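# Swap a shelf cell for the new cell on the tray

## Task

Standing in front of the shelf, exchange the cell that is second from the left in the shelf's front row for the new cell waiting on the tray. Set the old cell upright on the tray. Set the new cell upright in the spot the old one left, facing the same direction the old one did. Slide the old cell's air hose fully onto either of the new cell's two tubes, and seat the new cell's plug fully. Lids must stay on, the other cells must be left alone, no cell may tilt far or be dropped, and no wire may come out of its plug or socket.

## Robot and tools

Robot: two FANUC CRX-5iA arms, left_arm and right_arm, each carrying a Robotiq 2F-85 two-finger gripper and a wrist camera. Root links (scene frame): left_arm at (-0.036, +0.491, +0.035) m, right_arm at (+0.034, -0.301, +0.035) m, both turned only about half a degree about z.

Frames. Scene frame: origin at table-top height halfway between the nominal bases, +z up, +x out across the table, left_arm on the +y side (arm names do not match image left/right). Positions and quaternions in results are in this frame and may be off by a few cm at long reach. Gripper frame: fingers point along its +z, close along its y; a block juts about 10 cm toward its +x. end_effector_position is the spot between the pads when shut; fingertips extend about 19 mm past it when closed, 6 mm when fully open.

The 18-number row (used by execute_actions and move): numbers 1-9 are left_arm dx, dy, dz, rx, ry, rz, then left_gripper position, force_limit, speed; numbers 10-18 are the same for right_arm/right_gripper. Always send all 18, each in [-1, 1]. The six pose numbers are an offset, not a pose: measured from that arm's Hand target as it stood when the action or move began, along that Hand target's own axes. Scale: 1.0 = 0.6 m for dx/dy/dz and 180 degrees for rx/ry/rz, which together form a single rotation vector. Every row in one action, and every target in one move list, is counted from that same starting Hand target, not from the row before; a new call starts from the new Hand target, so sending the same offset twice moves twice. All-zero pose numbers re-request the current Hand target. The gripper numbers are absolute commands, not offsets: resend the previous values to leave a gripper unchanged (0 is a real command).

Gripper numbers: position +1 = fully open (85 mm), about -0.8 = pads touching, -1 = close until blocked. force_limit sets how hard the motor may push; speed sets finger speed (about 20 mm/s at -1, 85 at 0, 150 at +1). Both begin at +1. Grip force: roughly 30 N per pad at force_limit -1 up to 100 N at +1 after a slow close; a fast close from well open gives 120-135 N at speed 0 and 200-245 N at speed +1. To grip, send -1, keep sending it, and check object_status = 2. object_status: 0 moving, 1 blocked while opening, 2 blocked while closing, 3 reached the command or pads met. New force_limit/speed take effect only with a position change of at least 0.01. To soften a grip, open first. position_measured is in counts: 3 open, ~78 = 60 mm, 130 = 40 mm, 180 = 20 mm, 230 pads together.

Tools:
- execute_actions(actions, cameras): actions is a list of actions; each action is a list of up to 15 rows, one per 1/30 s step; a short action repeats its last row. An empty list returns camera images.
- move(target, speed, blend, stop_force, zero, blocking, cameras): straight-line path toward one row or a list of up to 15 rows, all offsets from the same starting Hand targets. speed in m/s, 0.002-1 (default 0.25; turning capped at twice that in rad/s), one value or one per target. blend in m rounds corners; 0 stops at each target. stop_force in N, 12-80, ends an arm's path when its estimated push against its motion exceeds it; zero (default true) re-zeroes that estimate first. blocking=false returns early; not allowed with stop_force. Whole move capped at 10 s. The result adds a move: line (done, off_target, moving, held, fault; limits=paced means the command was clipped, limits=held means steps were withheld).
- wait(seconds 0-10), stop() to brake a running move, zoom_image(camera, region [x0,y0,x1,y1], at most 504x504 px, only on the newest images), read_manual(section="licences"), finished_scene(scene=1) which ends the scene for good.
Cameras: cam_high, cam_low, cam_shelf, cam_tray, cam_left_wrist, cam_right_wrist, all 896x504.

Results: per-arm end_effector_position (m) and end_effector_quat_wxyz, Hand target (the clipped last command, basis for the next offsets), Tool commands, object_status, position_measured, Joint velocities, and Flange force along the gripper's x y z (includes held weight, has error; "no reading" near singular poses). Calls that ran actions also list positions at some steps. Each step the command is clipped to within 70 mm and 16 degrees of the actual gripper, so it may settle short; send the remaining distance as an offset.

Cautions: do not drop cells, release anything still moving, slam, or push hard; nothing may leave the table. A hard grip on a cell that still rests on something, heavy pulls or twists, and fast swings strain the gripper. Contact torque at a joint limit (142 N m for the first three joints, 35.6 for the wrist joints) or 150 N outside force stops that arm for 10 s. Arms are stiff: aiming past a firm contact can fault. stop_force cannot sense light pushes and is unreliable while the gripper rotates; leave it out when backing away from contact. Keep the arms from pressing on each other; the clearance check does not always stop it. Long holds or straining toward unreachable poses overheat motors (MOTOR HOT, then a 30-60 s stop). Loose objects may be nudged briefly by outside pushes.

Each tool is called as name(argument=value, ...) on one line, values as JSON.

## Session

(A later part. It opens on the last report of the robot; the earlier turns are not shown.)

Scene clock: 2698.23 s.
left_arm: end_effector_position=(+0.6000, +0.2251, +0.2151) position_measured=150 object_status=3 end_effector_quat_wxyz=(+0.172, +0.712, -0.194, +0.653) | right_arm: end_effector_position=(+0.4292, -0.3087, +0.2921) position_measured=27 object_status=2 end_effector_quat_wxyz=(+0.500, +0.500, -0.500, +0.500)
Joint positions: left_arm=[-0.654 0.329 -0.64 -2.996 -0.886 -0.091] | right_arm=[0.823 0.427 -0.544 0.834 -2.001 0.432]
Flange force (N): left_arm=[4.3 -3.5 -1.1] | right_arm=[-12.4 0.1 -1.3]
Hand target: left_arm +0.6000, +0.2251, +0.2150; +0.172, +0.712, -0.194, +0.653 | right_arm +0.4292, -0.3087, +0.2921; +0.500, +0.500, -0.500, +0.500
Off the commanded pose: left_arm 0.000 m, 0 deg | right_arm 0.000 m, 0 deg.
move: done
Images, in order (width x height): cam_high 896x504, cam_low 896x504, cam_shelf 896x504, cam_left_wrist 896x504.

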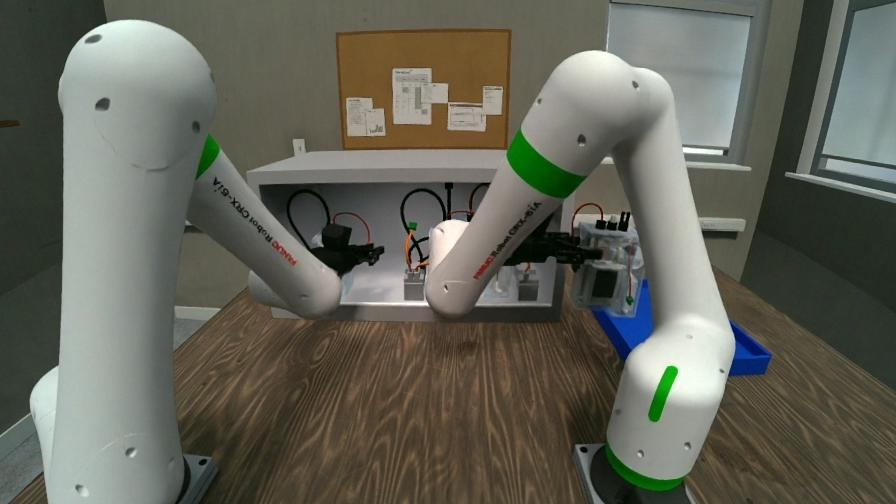

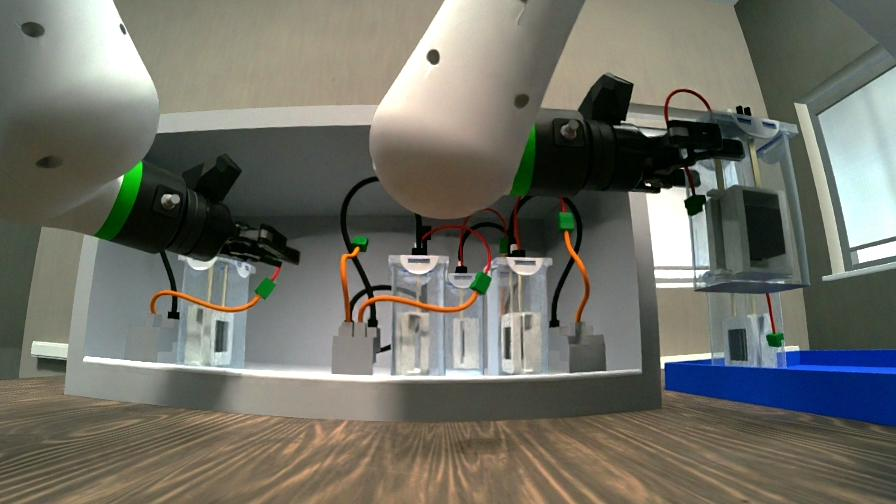

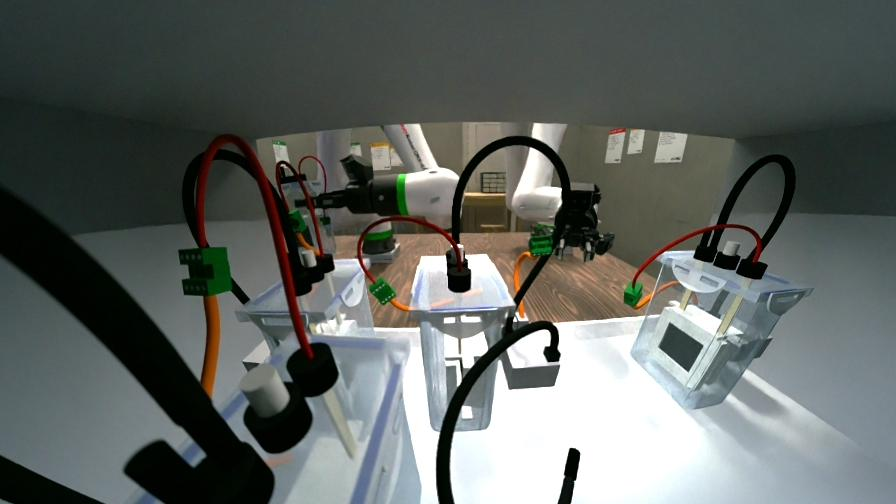

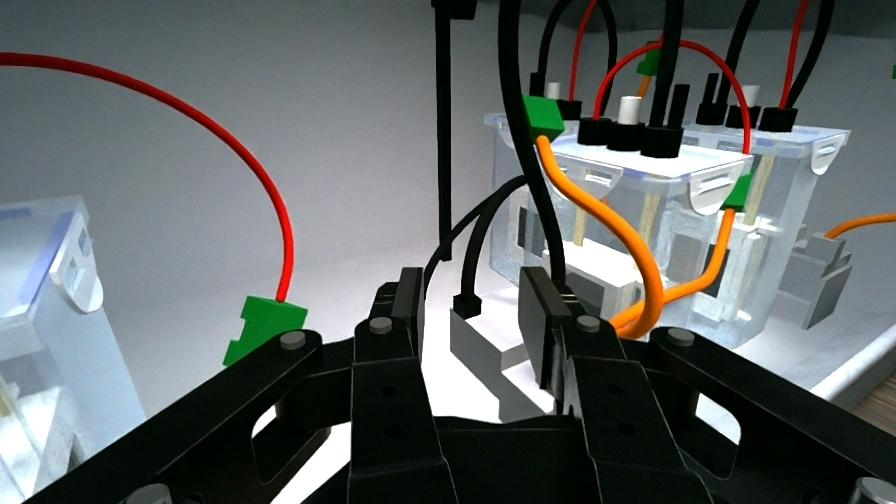

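move(target=[[-0.03,0.0058,0.228,-0.083,0.0007,0.0074,-0.17,-1,-1,0,0,0,0,0,0,-0.98,0.5,-1]], speed=0.06, cameras=["cam_left_wrist","cam_shelf"])

Scene clock: 2805.50 s.
left_arm: end_effector_position=(+0.7147, +0.1545, +0.1850) position_measured=150 object_status=3 end_effector_quat_wxyz=(+0.215, +0.691, -0.245, +0.645) | right_arm: end_effector_position=(+0.4292, -0.3087, +0.2921) position_measured=27 object_status=2 end_effector_quat_wxyz=(+0.500, +0.500, -0.500, +0.500)
Joint positions: left_arm=[-0.544 0.64 -0.321 -3.318 -0.893 0.082] | right_arm=[0.823 0.427 -0.544 0.834 -2.001 0.432]
Flange force (N): left_arm=[2.2 -3.7 -0.3] | right_arm=[-12.7 0.0 -1.5]
Hand target: left_arm +0.7151, +0.1550, +0.1851; +0.255, +0.680, -0.285, +0.625 | right_arm +0.4292, -0.3087, +0.2921; +0.500, +0.500, -0.500, +0.500
Off the commanded pose: left_arm 0.001 m, 7 deg | right_arm 0.000 m, 0 deg.
joint sent to its limit (left arm) — joint 4 (forearm roll), lower limit. The joint targets are off in orientation, not in position.
move: off_target (left_arm)
Images, in order (width x height): cam_shelf 896x504, cam_left_wrist 896x504.

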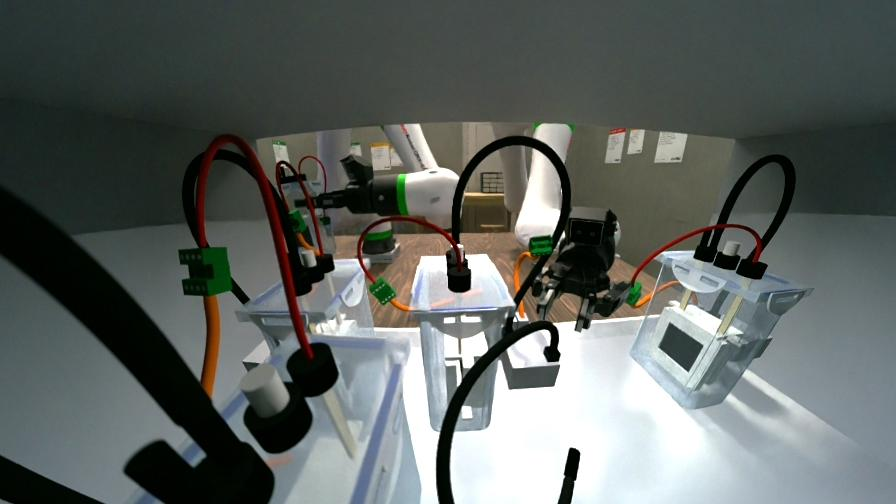

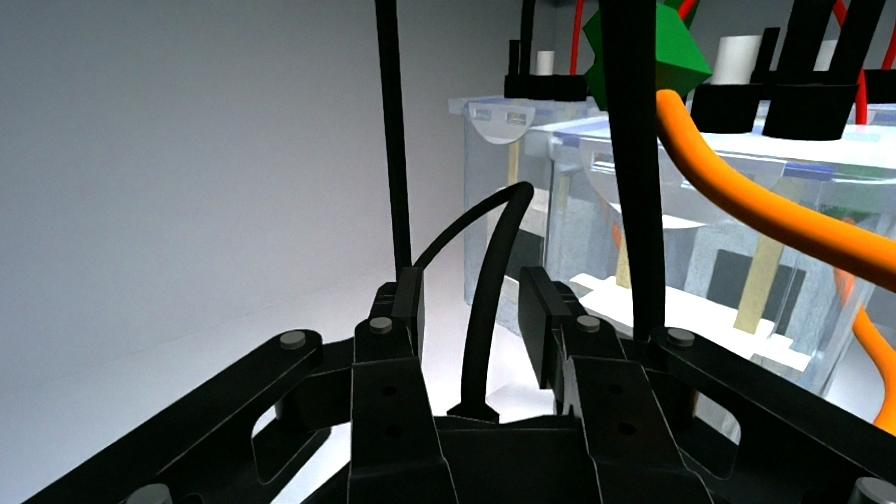

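execute_actions(actions=[], cameras=["all"])

Scene clock: 2836.63 s.
left_arm: end_effector_position=(+0.7148, +0.1545, +0.1850) position_measured=150 object_status=3 end_effector_quat_wxyz=(+0.215, +0.691, -0.245, +0.645) | right_arm: end_effector_position=(+0.4292, -0.3087, +0.2921) position_measured=27 object_status=2 end_effector_quat_wxyz=(+0.500, +0.500, -0.500, +0.500)
Joint positions: left_arm=[-0.544 0.64 -0.321 -3.318 -0.893 0.082] | right_arm=[0.823 0.427 -0.544 0.834 -2.001 0.432]
Joint velocities: within noise
Flange force (N): left_arm=[2.7 -3.7 -0.9] | right_arm=[-12.8 0.1 -1.5]
Hand target: left_arm +0.7151, +0.1550, +0.1851; +0.255, +0.680, -0.285, +0.625 | right_arm +0.4292, -0.3087, +0.2921; +0.500, +0.500, -0.500, +0.500
Tool commands: left_gripper/position=-0.17 left_gripper/force_limit=-1.0 left_gripper/speed=-1.0 right_gripper/position=-0.98 right_gripper/force_limit=+0.5 right_gripper/speed=-1.0
Off the commanded pose: left_arm 0.001 m, 7 deg | right_arm 0.000 m, 0 deg.

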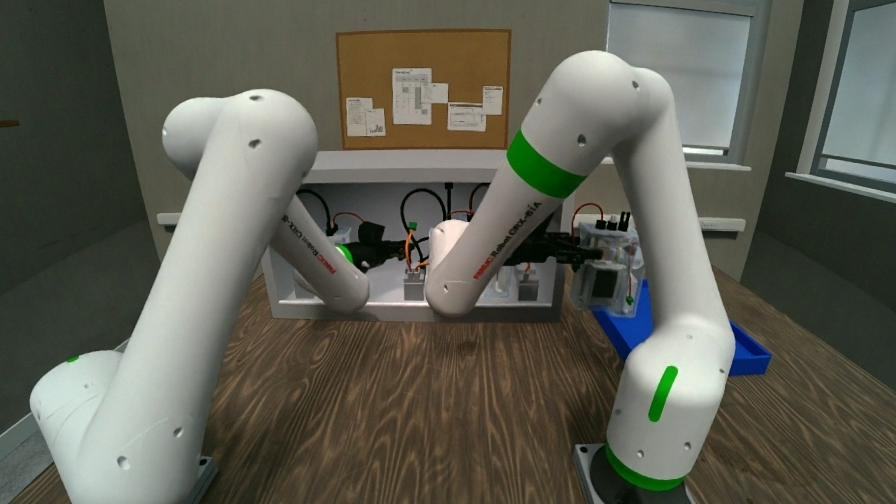

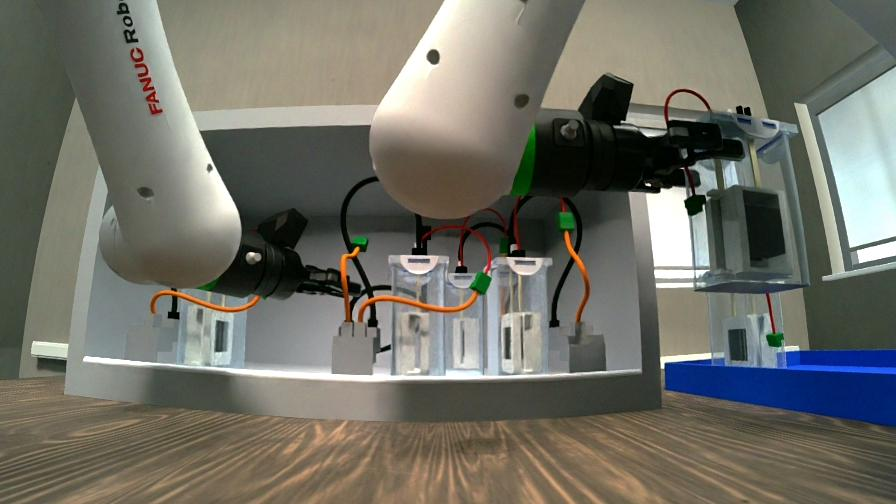

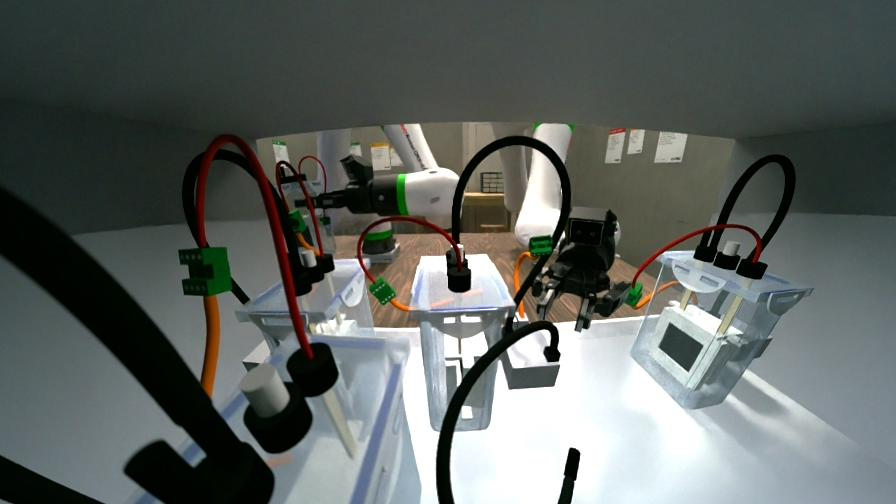

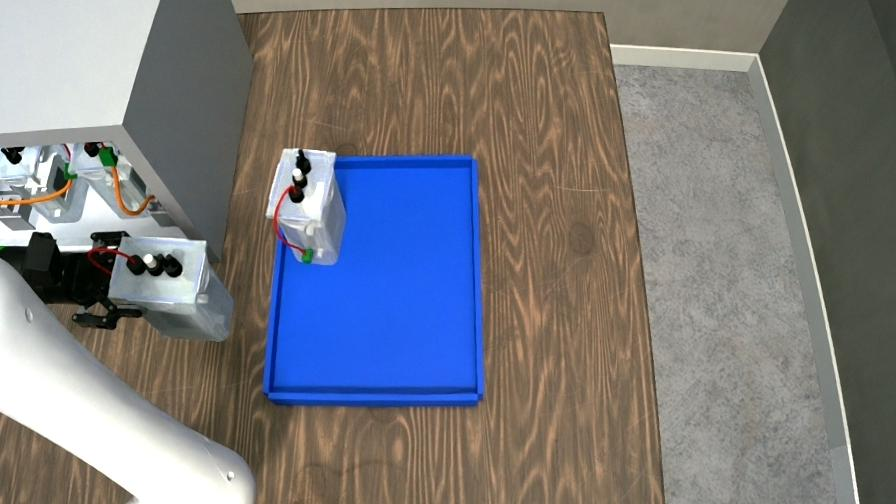

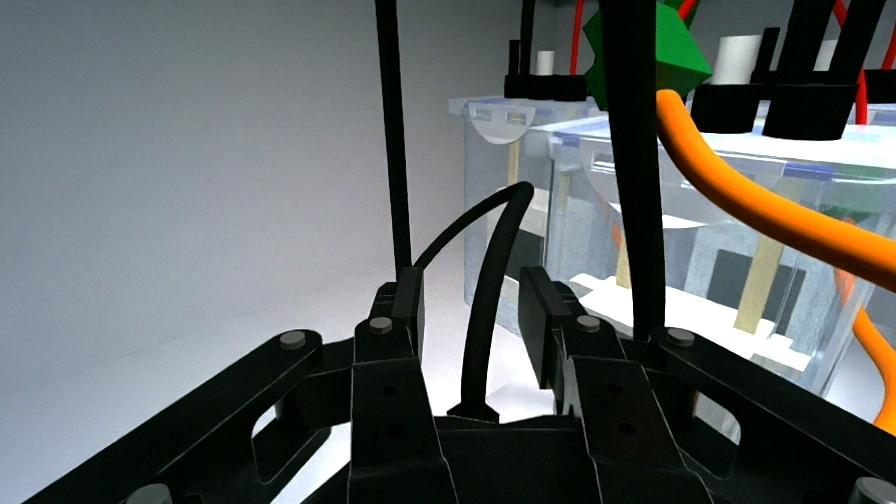

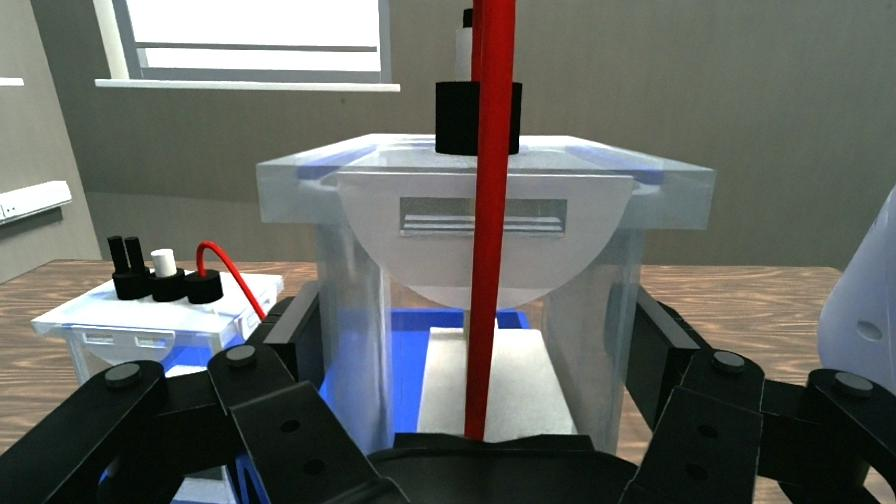

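zoom_image(camera="cam_left_wrist", region=[340, 160, 620, 440])

zoom_image(camera="cam_shelf", region=[420, 200, 680, 504])

Scaled by 1.800.

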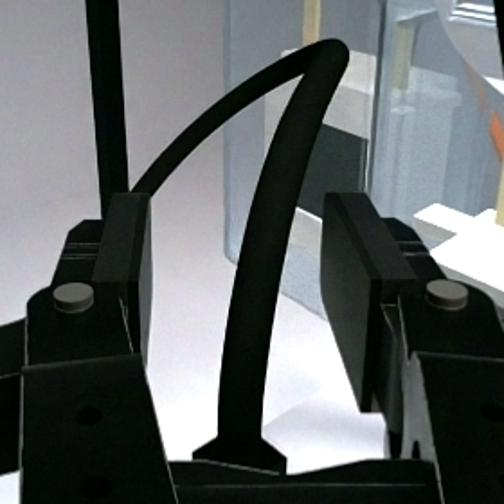

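Scaled by 1.658.

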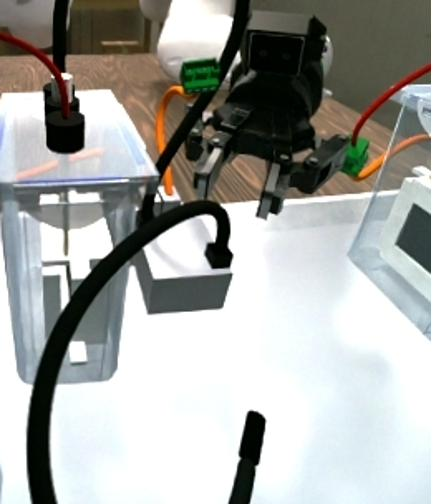

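move(target=[0.0007,-0.0023,0.0615,0.041,0,0,-0.17,-1,-1,0,0,0,0,0,0,-0.98,0.5,-1], speed=0.05, cameras=["cam_left_wrist","cam_shelf"])

Scene clock: 2894.10 s.
left_arm: end_effector_position=(+0.7421, +0.1300, +0.1823) position_measured=150 object_status=3 end_effector_quat_wxyz=(+0.211, +0.695, -0.244, +0.642) | right_arm: end_effector_position=(+0.4292, -0.3087, +0.2921) position_measured=27 object_status=2 end_effector_quat_wxyz=(+0.500, +0.500, -0.500, +0.500)
Joint positions: left_arm=[-0.563 0.693 -0.211 -3.292 -0.824 0.073] | right_arm=[0.823 0.427 -0.544 0.834 -2.001 0.432]
Flange force (N): left_arm=[2.5 -4.3 -1.2] | right_arm=[-12.3 0.5 -1.5]
Hand target: left_arm +0.7421, +0.1300, +0.1823; +0.211, +0.695, -0.244, +0.642 | right_arm +0.4292, -0.3087, +0.2921; +0.500, +0.500, -0.500, +0.500
Off the commanded pose: left_arm 0.000 m, 0 deg | right_arm 0.000 m, 0 deg.
move: done
Images, in order (width x height): cam_shelf 896x504, cam_left_wrist 896x504.

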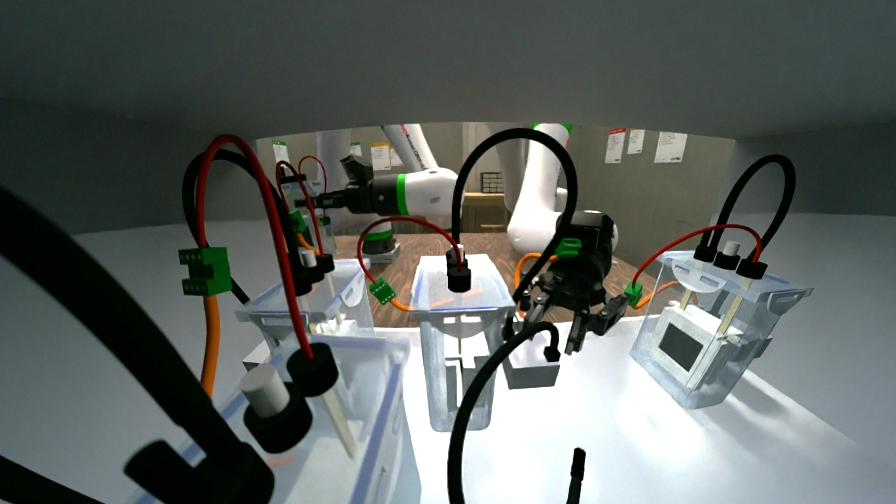

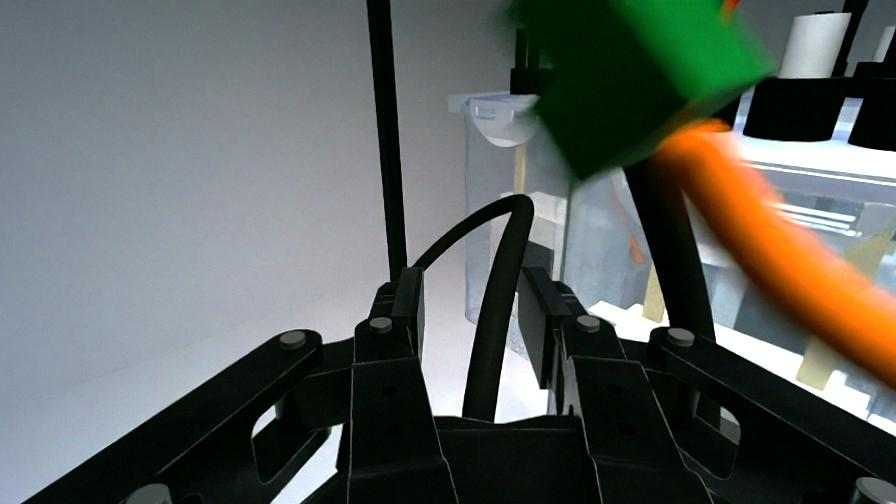

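zoom_image(camera="cam_left_wrist", region=[340, 160, 620, 440])

zoom_image(camera="cam_shelf", region=[460, 200, 660, 400])

Scaled by 1.800.

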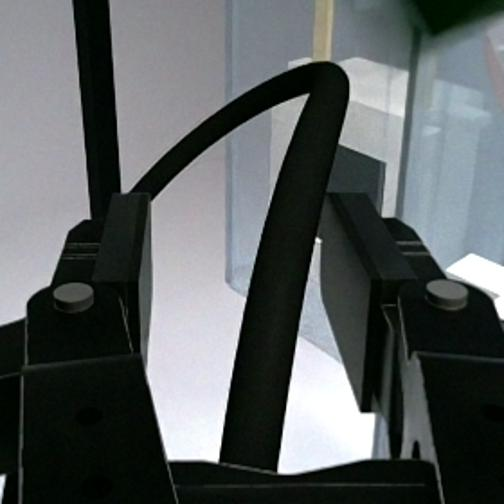

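Scaled by 2.520.

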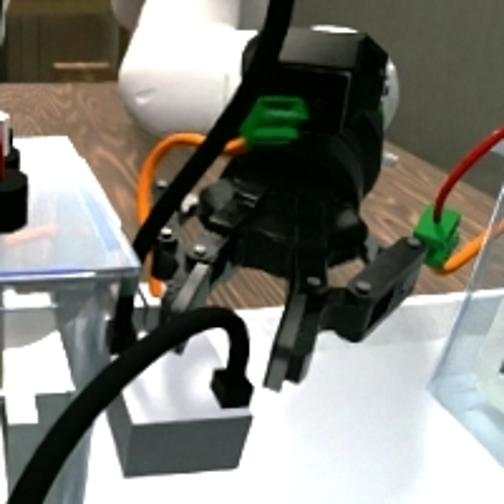

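move(target=[0,0,0,0,0,0,-1,-1,-1,0,0,0,0,0,0,-0.98,0.5,-1], speed=0.05, cameras=["cam_left_wrist","cam_shelf"])

Scene clock: 2908.43 s.
left_arm: end_effector_position=(+0.7421, +0.1300, +0.1823) position_measured=209 object_status=0 end_effector_quat_wxyz=(+0.211, +0.695, -0.244, +0.642) | right_arm: end_effector_position=(+0.4292, -0.3087, +0.2921) position_measured=27 object_status=2 end_effector_quat_wxyz=(+0.500, +0.500, -0.500, +0.500)
Joint positions: left_arm=[-0.563 0.693 -0.211 -3.292 -0.823 0.073] | right_arm=[0.823 0.427 -0.544 0.834 -2.001 0.432]
Flange force (N): left_arm=[2.6 -4.5 0.2] | right_arm=[-12.6 0.3 -1.6]
Hand target: left_arm +0.7421, +0.1300, +0.1823; +0.211, +0.695, -0.244, +0.642 | right_arm +0.4292, -0.3087, +0.2921; +0.500, +0.500, -0.500, +0.500
Off the commanded pose: left_arm 0.000 m, 0 deg | right_arm 0.000 m, 0 deg.
move: done
Images, in order (width x height): cam_shelf 896x504, cam_left_wrist 896x504.

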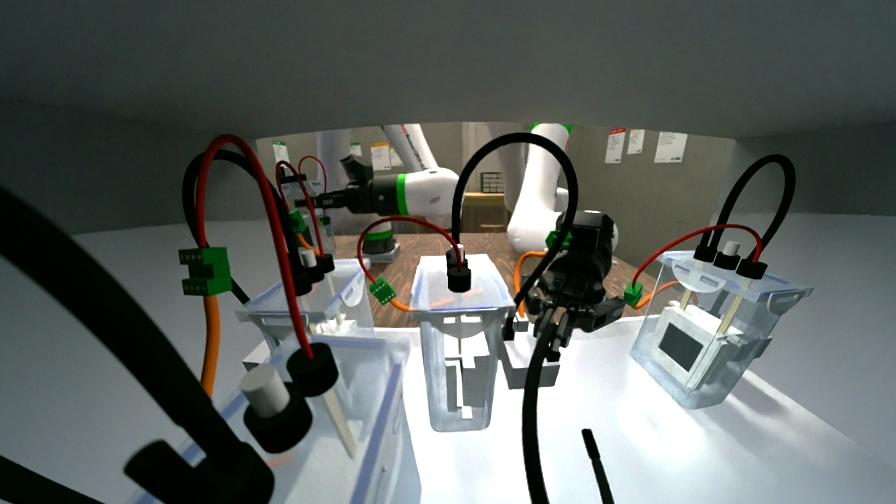

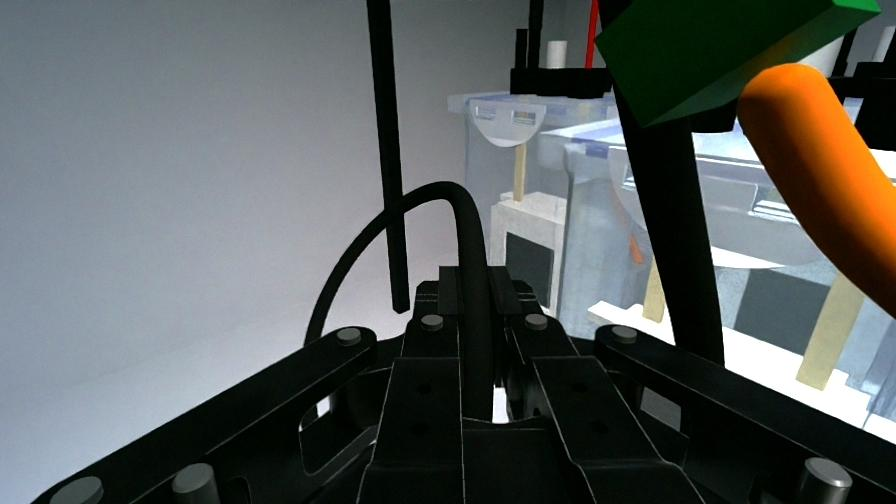

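move(target=[[-0.0105,-0.0328,-0.0162,0,0,-0.21,-1,-1,-1,0,0,0,0,0,0,-0.98,0.5,-1],[-0.0333,-0.0577,-0.0253,0,0,-0.417,-1,-1,-1,0,0,0,0,0,0,-0.98,0.5,-1]], speed=0.05, blend=0.01, cameras=["cam_left_wrist","cam_shelf","cam_low"])

Scene clock: 2960.30 s.
left_arm: end_effector_position=(+0.7480, +0.1599, +0.1705) position_measured=209 object_status=2 end_effector_quat_wxyz=(+0.488, +0.726, +0.125, +0.469) | right_arm: end_effector_position=(+0.4292, -0.3087, +0.2921) position_measured=27 object_status=2 end_effector_quat_wxyz=(+0.500, +0.500, -0.500, +0.500)
Joint positions: left_arm=[-0.52 0.708 -0.234 -3.318 -0.865 1.08] | right_arm=[0.823 0.427 -0.544 0.834 -2.001 0.432]
Flange force (N): left_arm=[9.8 5.2 2.7] | right_arm=[-12.4 0.2 -1.2]
Hand target: left_arm +0.7482, +0.1603, +0.1705; +0.493, +0.727, +0.118, +0.463 (not the last commanded pose) | right_arm +0.4292, -0.3087, +0.2921; +0.500, +0.500, -0.500, +0.500
Off the commanded pose: left_arm 0.010 m, 18 deg | right_arm 0.000 m, 0 deg.
joint sent to its limit (left arm) — joint 4 (forearm roll), lower limit.
move: off_target (left_arm; path cut at 10 s); path passed 1 of 2 targets
Images, in order (width x height): cam_low 896x504, cam_shelf 896x504, cam_left_wrist 896x504.

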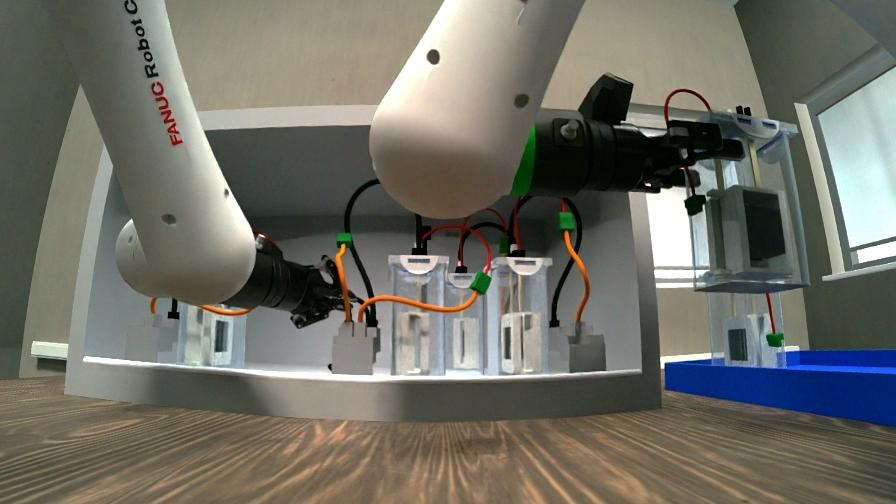

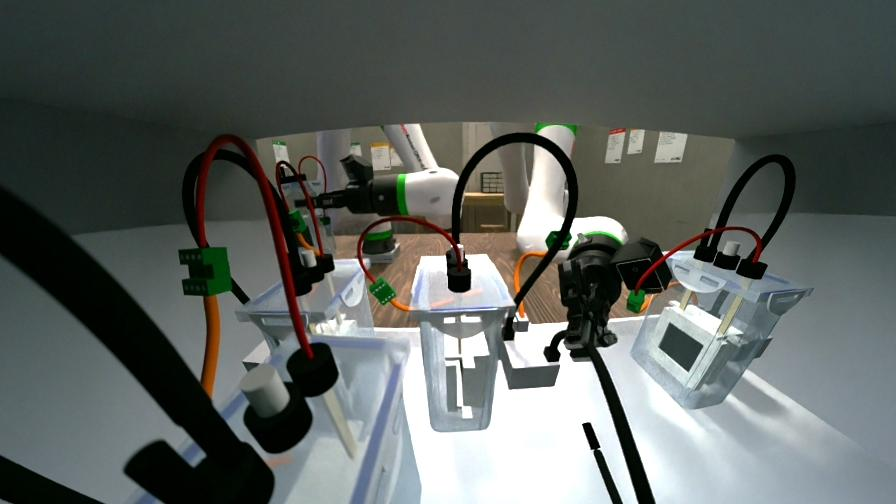

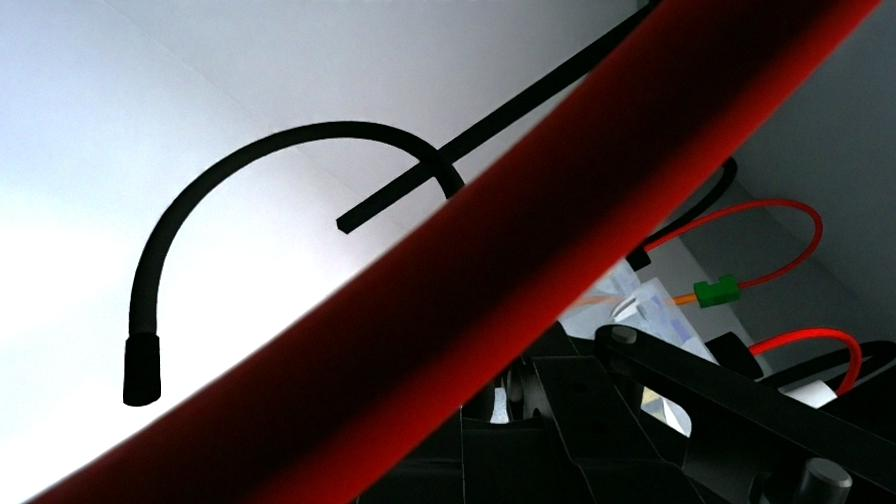

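move(target=[0,0,0,0,0,0,-0.3,-1,-1,0,0,0,0,0,0,-0.98,0.5,-1], speed=0.05, cameras=["cam_left_wrist","cam_shelf"])

Scene clock: 2986.57 s.
left_arm: end_effector_position=(+0.7479, +0.1599, +0.1704) position_measured=167 object_status=0 end_effector_quat_wxyz=(+0.488, +0.726, +0.125, +0.469) | right_arm: end_effector_position=(+0.4292, -0.3087, +0.2921) position_measured=27 object_status=2 end_effector_quat_wxyz=(+0.500, +0.500, -0.500, +0.500)
Joint positions: left_arm=[-0.52 0.708 -0.234 -3.318 -0.865 1.08] | right_arm=[0.823 0.427 -0.544 0.834 -2.001 0.432]
Flange force (N): left_arm=[4.1 1.0 0.0] | right_arm=[-12.6 0.0 -1.2]
Hand target: left_arm +0.7482, +0.1603, +0.1705; +0.493, +0.727, +0.118, +0.463 | right_arm +0.4292, -0.3087, +0.2921; +0.500, +0.500, -0.500, +0.500
Off the commanded pose: left_arm 0.000 m, 1 deg | right_arm 0.000 m, 0 deg.
joint sent to its limit (left arm) — joint 4 (forearm roll), lower limit. The joint targets still meet the commanded pose.
move: done
Images, in order (width x height): cam_shelf 896x504, cam_left_wrist 896x504.

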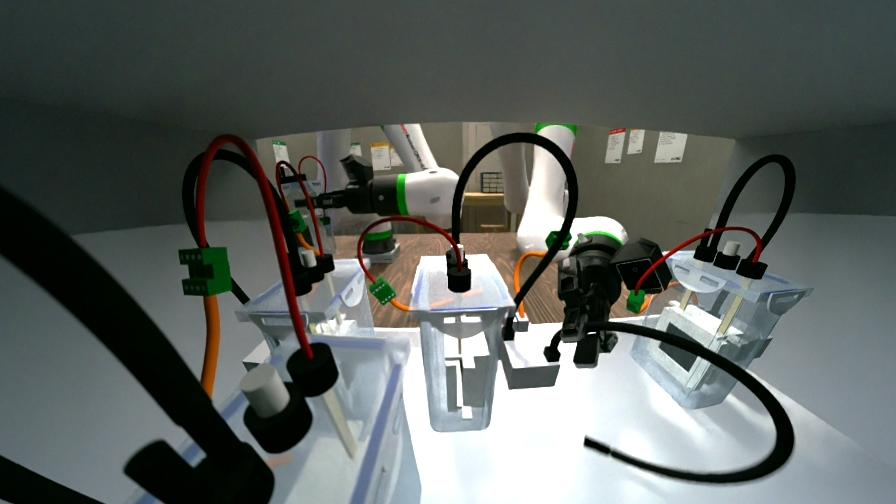

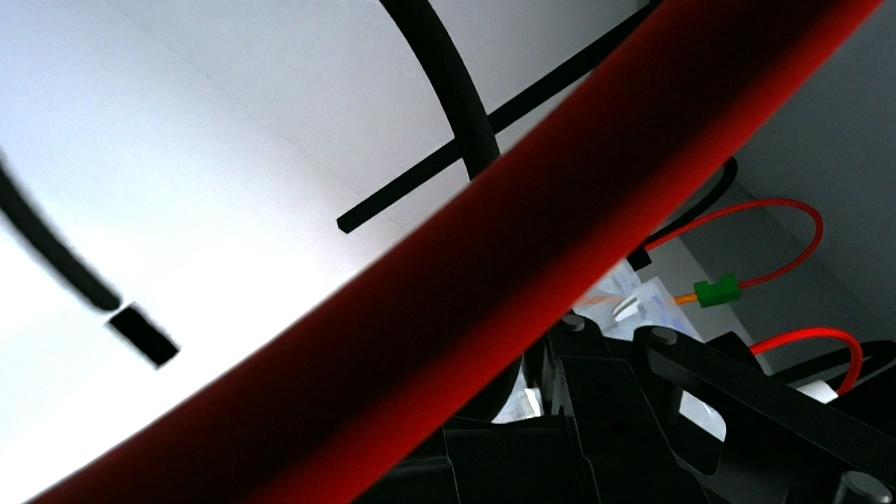

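wait(seconds=0.5, cameras=["cam_left_wrist","cam_shelf"])

zoom_image(camera="cam_shelf", region=[540, 220, 820, 500])

Scene clock: 2991.30 s.
left_arm: end_effector_position=(+0.7480, +0.1599, +0.1705) position_measured=167 object_status=3 end_effector_quat_wxyz=(+0.488, +0.726, +0.125, +0.469) | right_arm: end_effector_position=(+0.4292, -0.3087, +0.2921) position_measured=27 object_status=2 end_effector_quat_wxyz=(+0.500, +0.500, -0.500, +0.500)
Joint positions: left_arm=[-0.52 0.708 -0.234 -3.318 -0.865 1.08] | right_arm=[0.823 0.427 -0.544 0.834 -2.001 0.432]
Flange force (N): left_arm=[4.0 0.5 1.1] | right_arm=[-12.6 0.3 -1.4]
Hand target: left_arm +0.7482, +0.1603, +0.1705; +0.493, +0.727, +0.118, +0.463 | right_arm +0.4292, -0.3087, +0.2921; +0.500, +0.500, -0.500, +0.500
Tool commands: left_gripper/position=-0.3 left_gripper/force_limit=-1.0 left_gripper/speed=-1.0 right_gripper/position=-0.98 right_gripper/force_limit=+0.5 right_gripper/speed=-1.0
Off the commanded pose: left_arm 0.000 m, 1 deg | right_arm 0.000 m, 0 deg.
wait: 0.50 s; at rest from the start
Images, in order (width x height): cam_shelf 896x504, cam_left_wrist 896x504.

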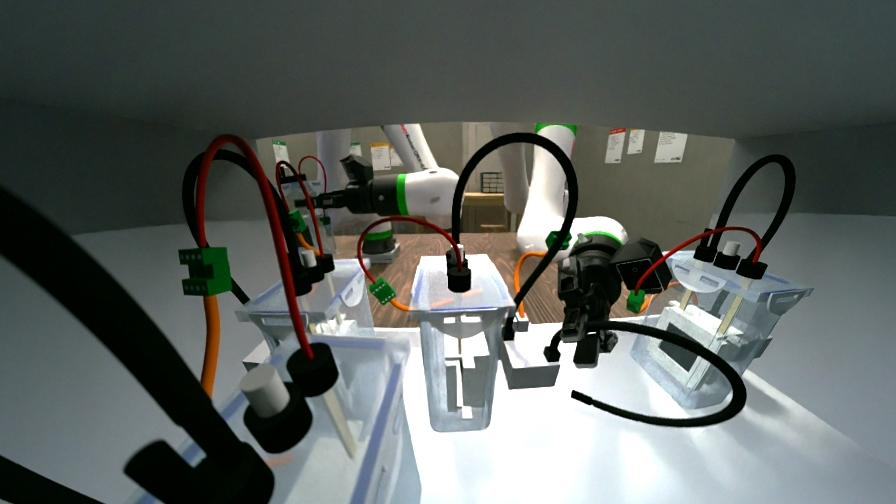

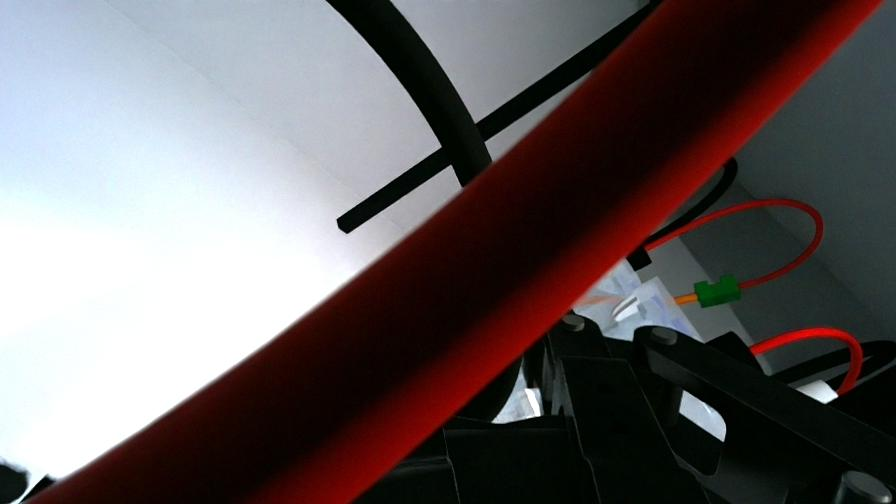

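Scaled by 1.800.

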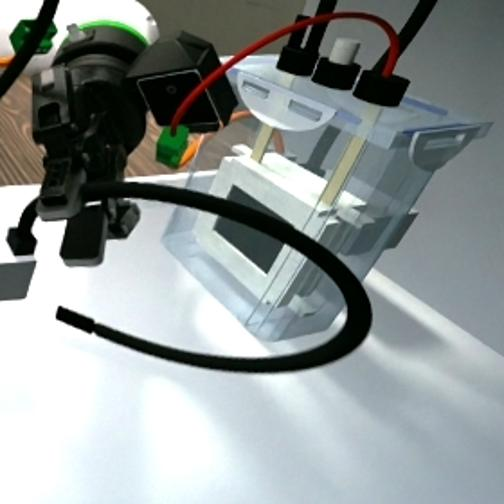

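move(target=[-0.0453,0.0238,-0.0658,0,0,0,-0.3,-1,-1,0,0,0,0,0,0,-0.98,0.5,-1], speed=0.04, cameras=["cam_left_wrist","cam_shelf"])

Scene clock: 3050.67 s.
left_arm: end_effector_position=(+0.6982, +0.1602, +0.1706) position_measured=167 object_status=3 end_effector_quat_wxyz=(+0.493, +0.727, +0.118, +0.463) | right_arm: end_effector_position=(+0.4292, -0.3087, +0.2921) position_measured=27 object_status=2 end_effector_quat_wxyz=(+0.500, +0.500, -0.500, +0.500)
Joint positions: left_arm=[-0.557 0.636 -0.367 -3.288 -0.921 1.057] | right_arm=[0.823 0.427 -0.544 0.834 -2.001 0.432]
Flange force (N): left_arm=[4.4 0.1 -1.0] | right_arm=[-12.6 0.1 -1.1]
Hand target: left_arm +0.6982, +0.1602, +0.1706; +0.493, +0.727, +0.118, +0.463 | right_arm +0.4292, -0.3087, +0.2921; +0.500, +0.500, -0.500, +0.500
Off the commanded pose: left_arm 0.000 m, 0 deg | right_arm 0.000 m, 0 deg.
move: done
Images, in order (width x height): cam_shelf 896x504, cam_left_wrist 896x504.

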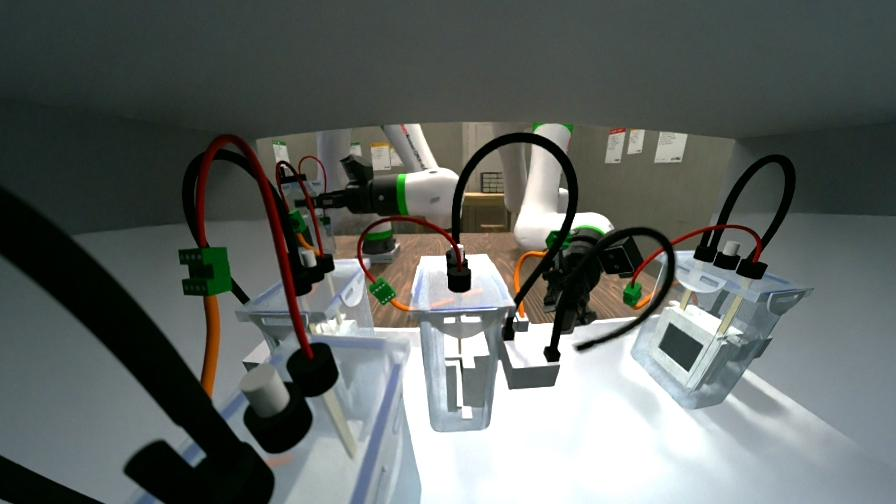

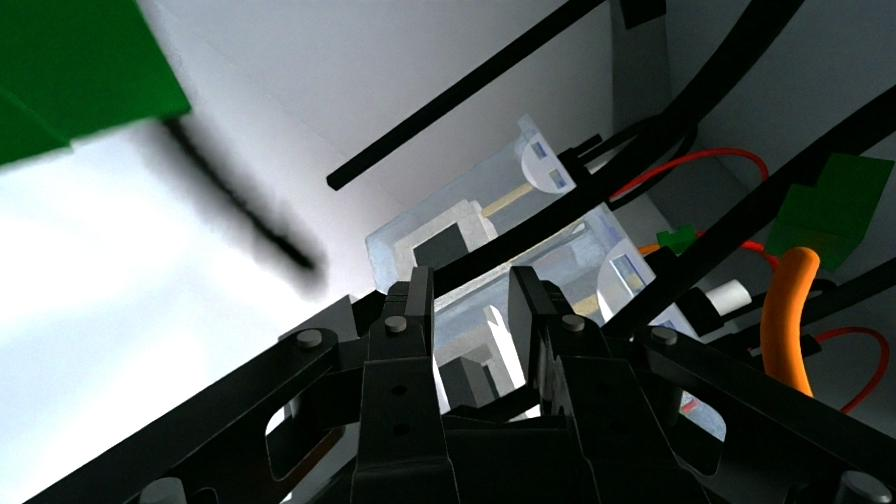

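move(target=[-0.0265,0.0698,-0.0833,0,0,0.36,-0.3,-1,-1,0,0,0,0,0,0,-0.98,0.5,-1], speed=0.12, cameras=["cam_left_wrist","cam_shelf"])

zoom_image(camera="cam_shelf", region=[500, 200, 780, 420])

Scene clock: 3062.63 s.
left_arm: end_effector_position=(+0.6382, +0.1602, +0.2006) position_measured=167 object_status=3 end_effector_quat_wxyz=(+0.168, +0.678, -0.290, +0.655) | right_arm: end_effector_position=(+0.4292, -0.3087, +0.2921) position_measured=27 object_status=2 end_effector_quat_wxyz=(+0.500, +0.500, -0.500, +0.500)
Joint positions: left_arm=[-0.63 0.48 -0.511 -3.197 -0.906 -0.123] | right_arm=[0.823 0.427 -0.544 0.834 -2.001 0.432]
Flange force (N): left_arm=[2.2 -6.1 -0.5] | right_arm=[-12.7 0.0 -1.7]
Hand target: left_arm +0.6382, +0.1602, +0.2006; +0.168, +0.678, -0.290, +0.655 | right_arm +0.4292, -0.3087, +0.2921; +0.500, +0.500, -0.500, +0.500
Off the commanded pose: left_arm 0.000 m, 0 deg | right_arm 0.000 m, 0 deg.
move: done
Images, in order (width x height): cam_shelf 896x504, cam_left_wrist 896x504.

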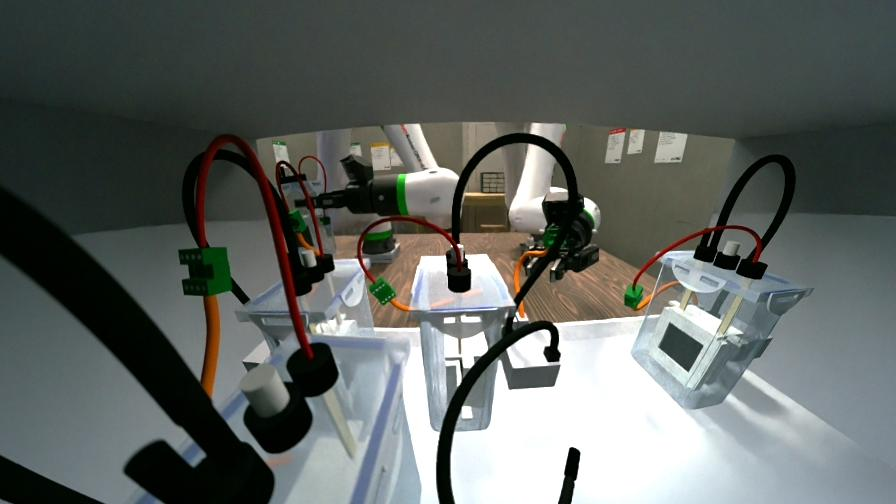

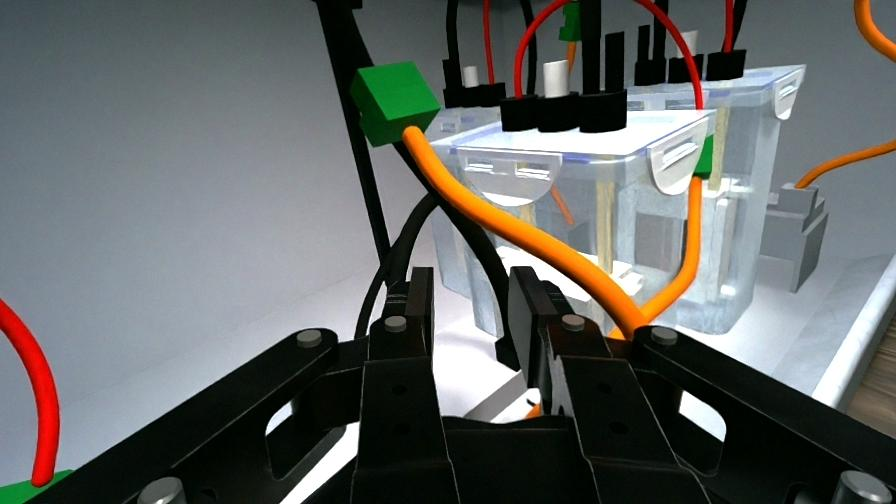

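Scaled by 1.800.

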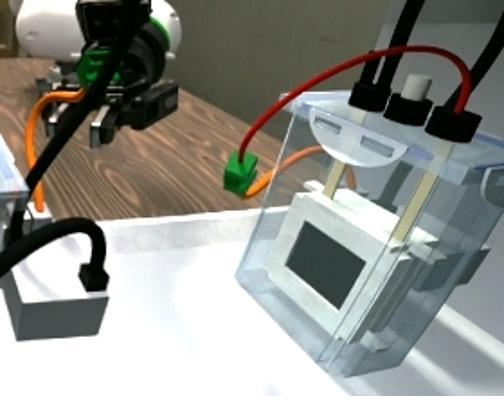

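move(target=[[0,0,0,0,0,0,-0.17,-1,-1,0,0,0,0,0,0,-0.98,0.5,-1],[-0.0273,-0.0678,0.1093,0,0,-0.0424,-0.17,-1,-1,0,0,0,0,0,0,-0.98,0.5,-1]], speed=0.06, cameras=["cam_left_wrist","cam_shelf"])

Scene clock: 3126.97 s.
left_arm: end_effector_position=(+0.7153, +0.1547, +0.1851) position_measured=150 object_status=3 end_effector_quat_wxyz=(+0.211, +0.695, -0.244, +0.642) | right_arm: end_effector_position=(+0.4292, -0.3087, +0.2921) position_measured=27 object_status=2 end_effector_quat_wxyz=(+0.500, +0.500, -0.500, +0.500)
Joint positions: left_arm=[-0.548 0.634 -0.318 -3.305 -0.872 0.075] | right_arm=[0.823 0.427 -0.544 0.834 -2.001 0.432]
Flange force (N): left_arm=[2.9 -4.5 -0.8] | right_arm=[-12.7 -0.4 -1.5]
Hand target: left_arm +0.7153, +0.1548, +0.1850; +0.211, +0.695, -0.244, +0.642 | right_arm +0.4292, -0.3087, +0.2921; +0.500, +0.500, -0.500, +0.500
Off the commanded pose: left_arm 0.000 m, 0 deg | right_arm 0.000 m, 0 deg.
move: done
Images, in order (width x height): cam_shelf 896x504, cam_left_wrist 896x504.

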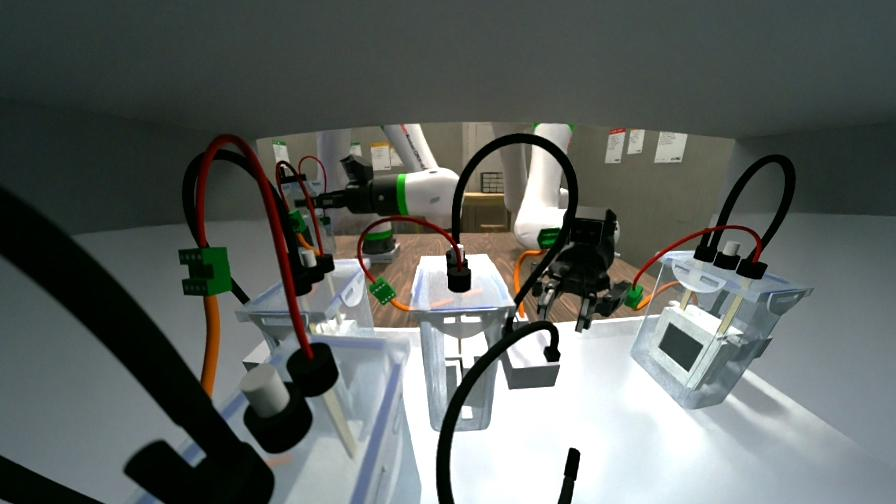

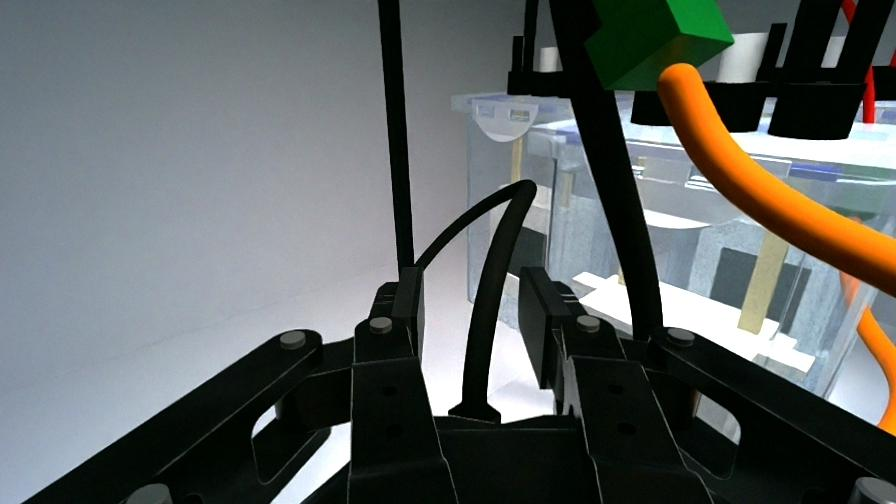

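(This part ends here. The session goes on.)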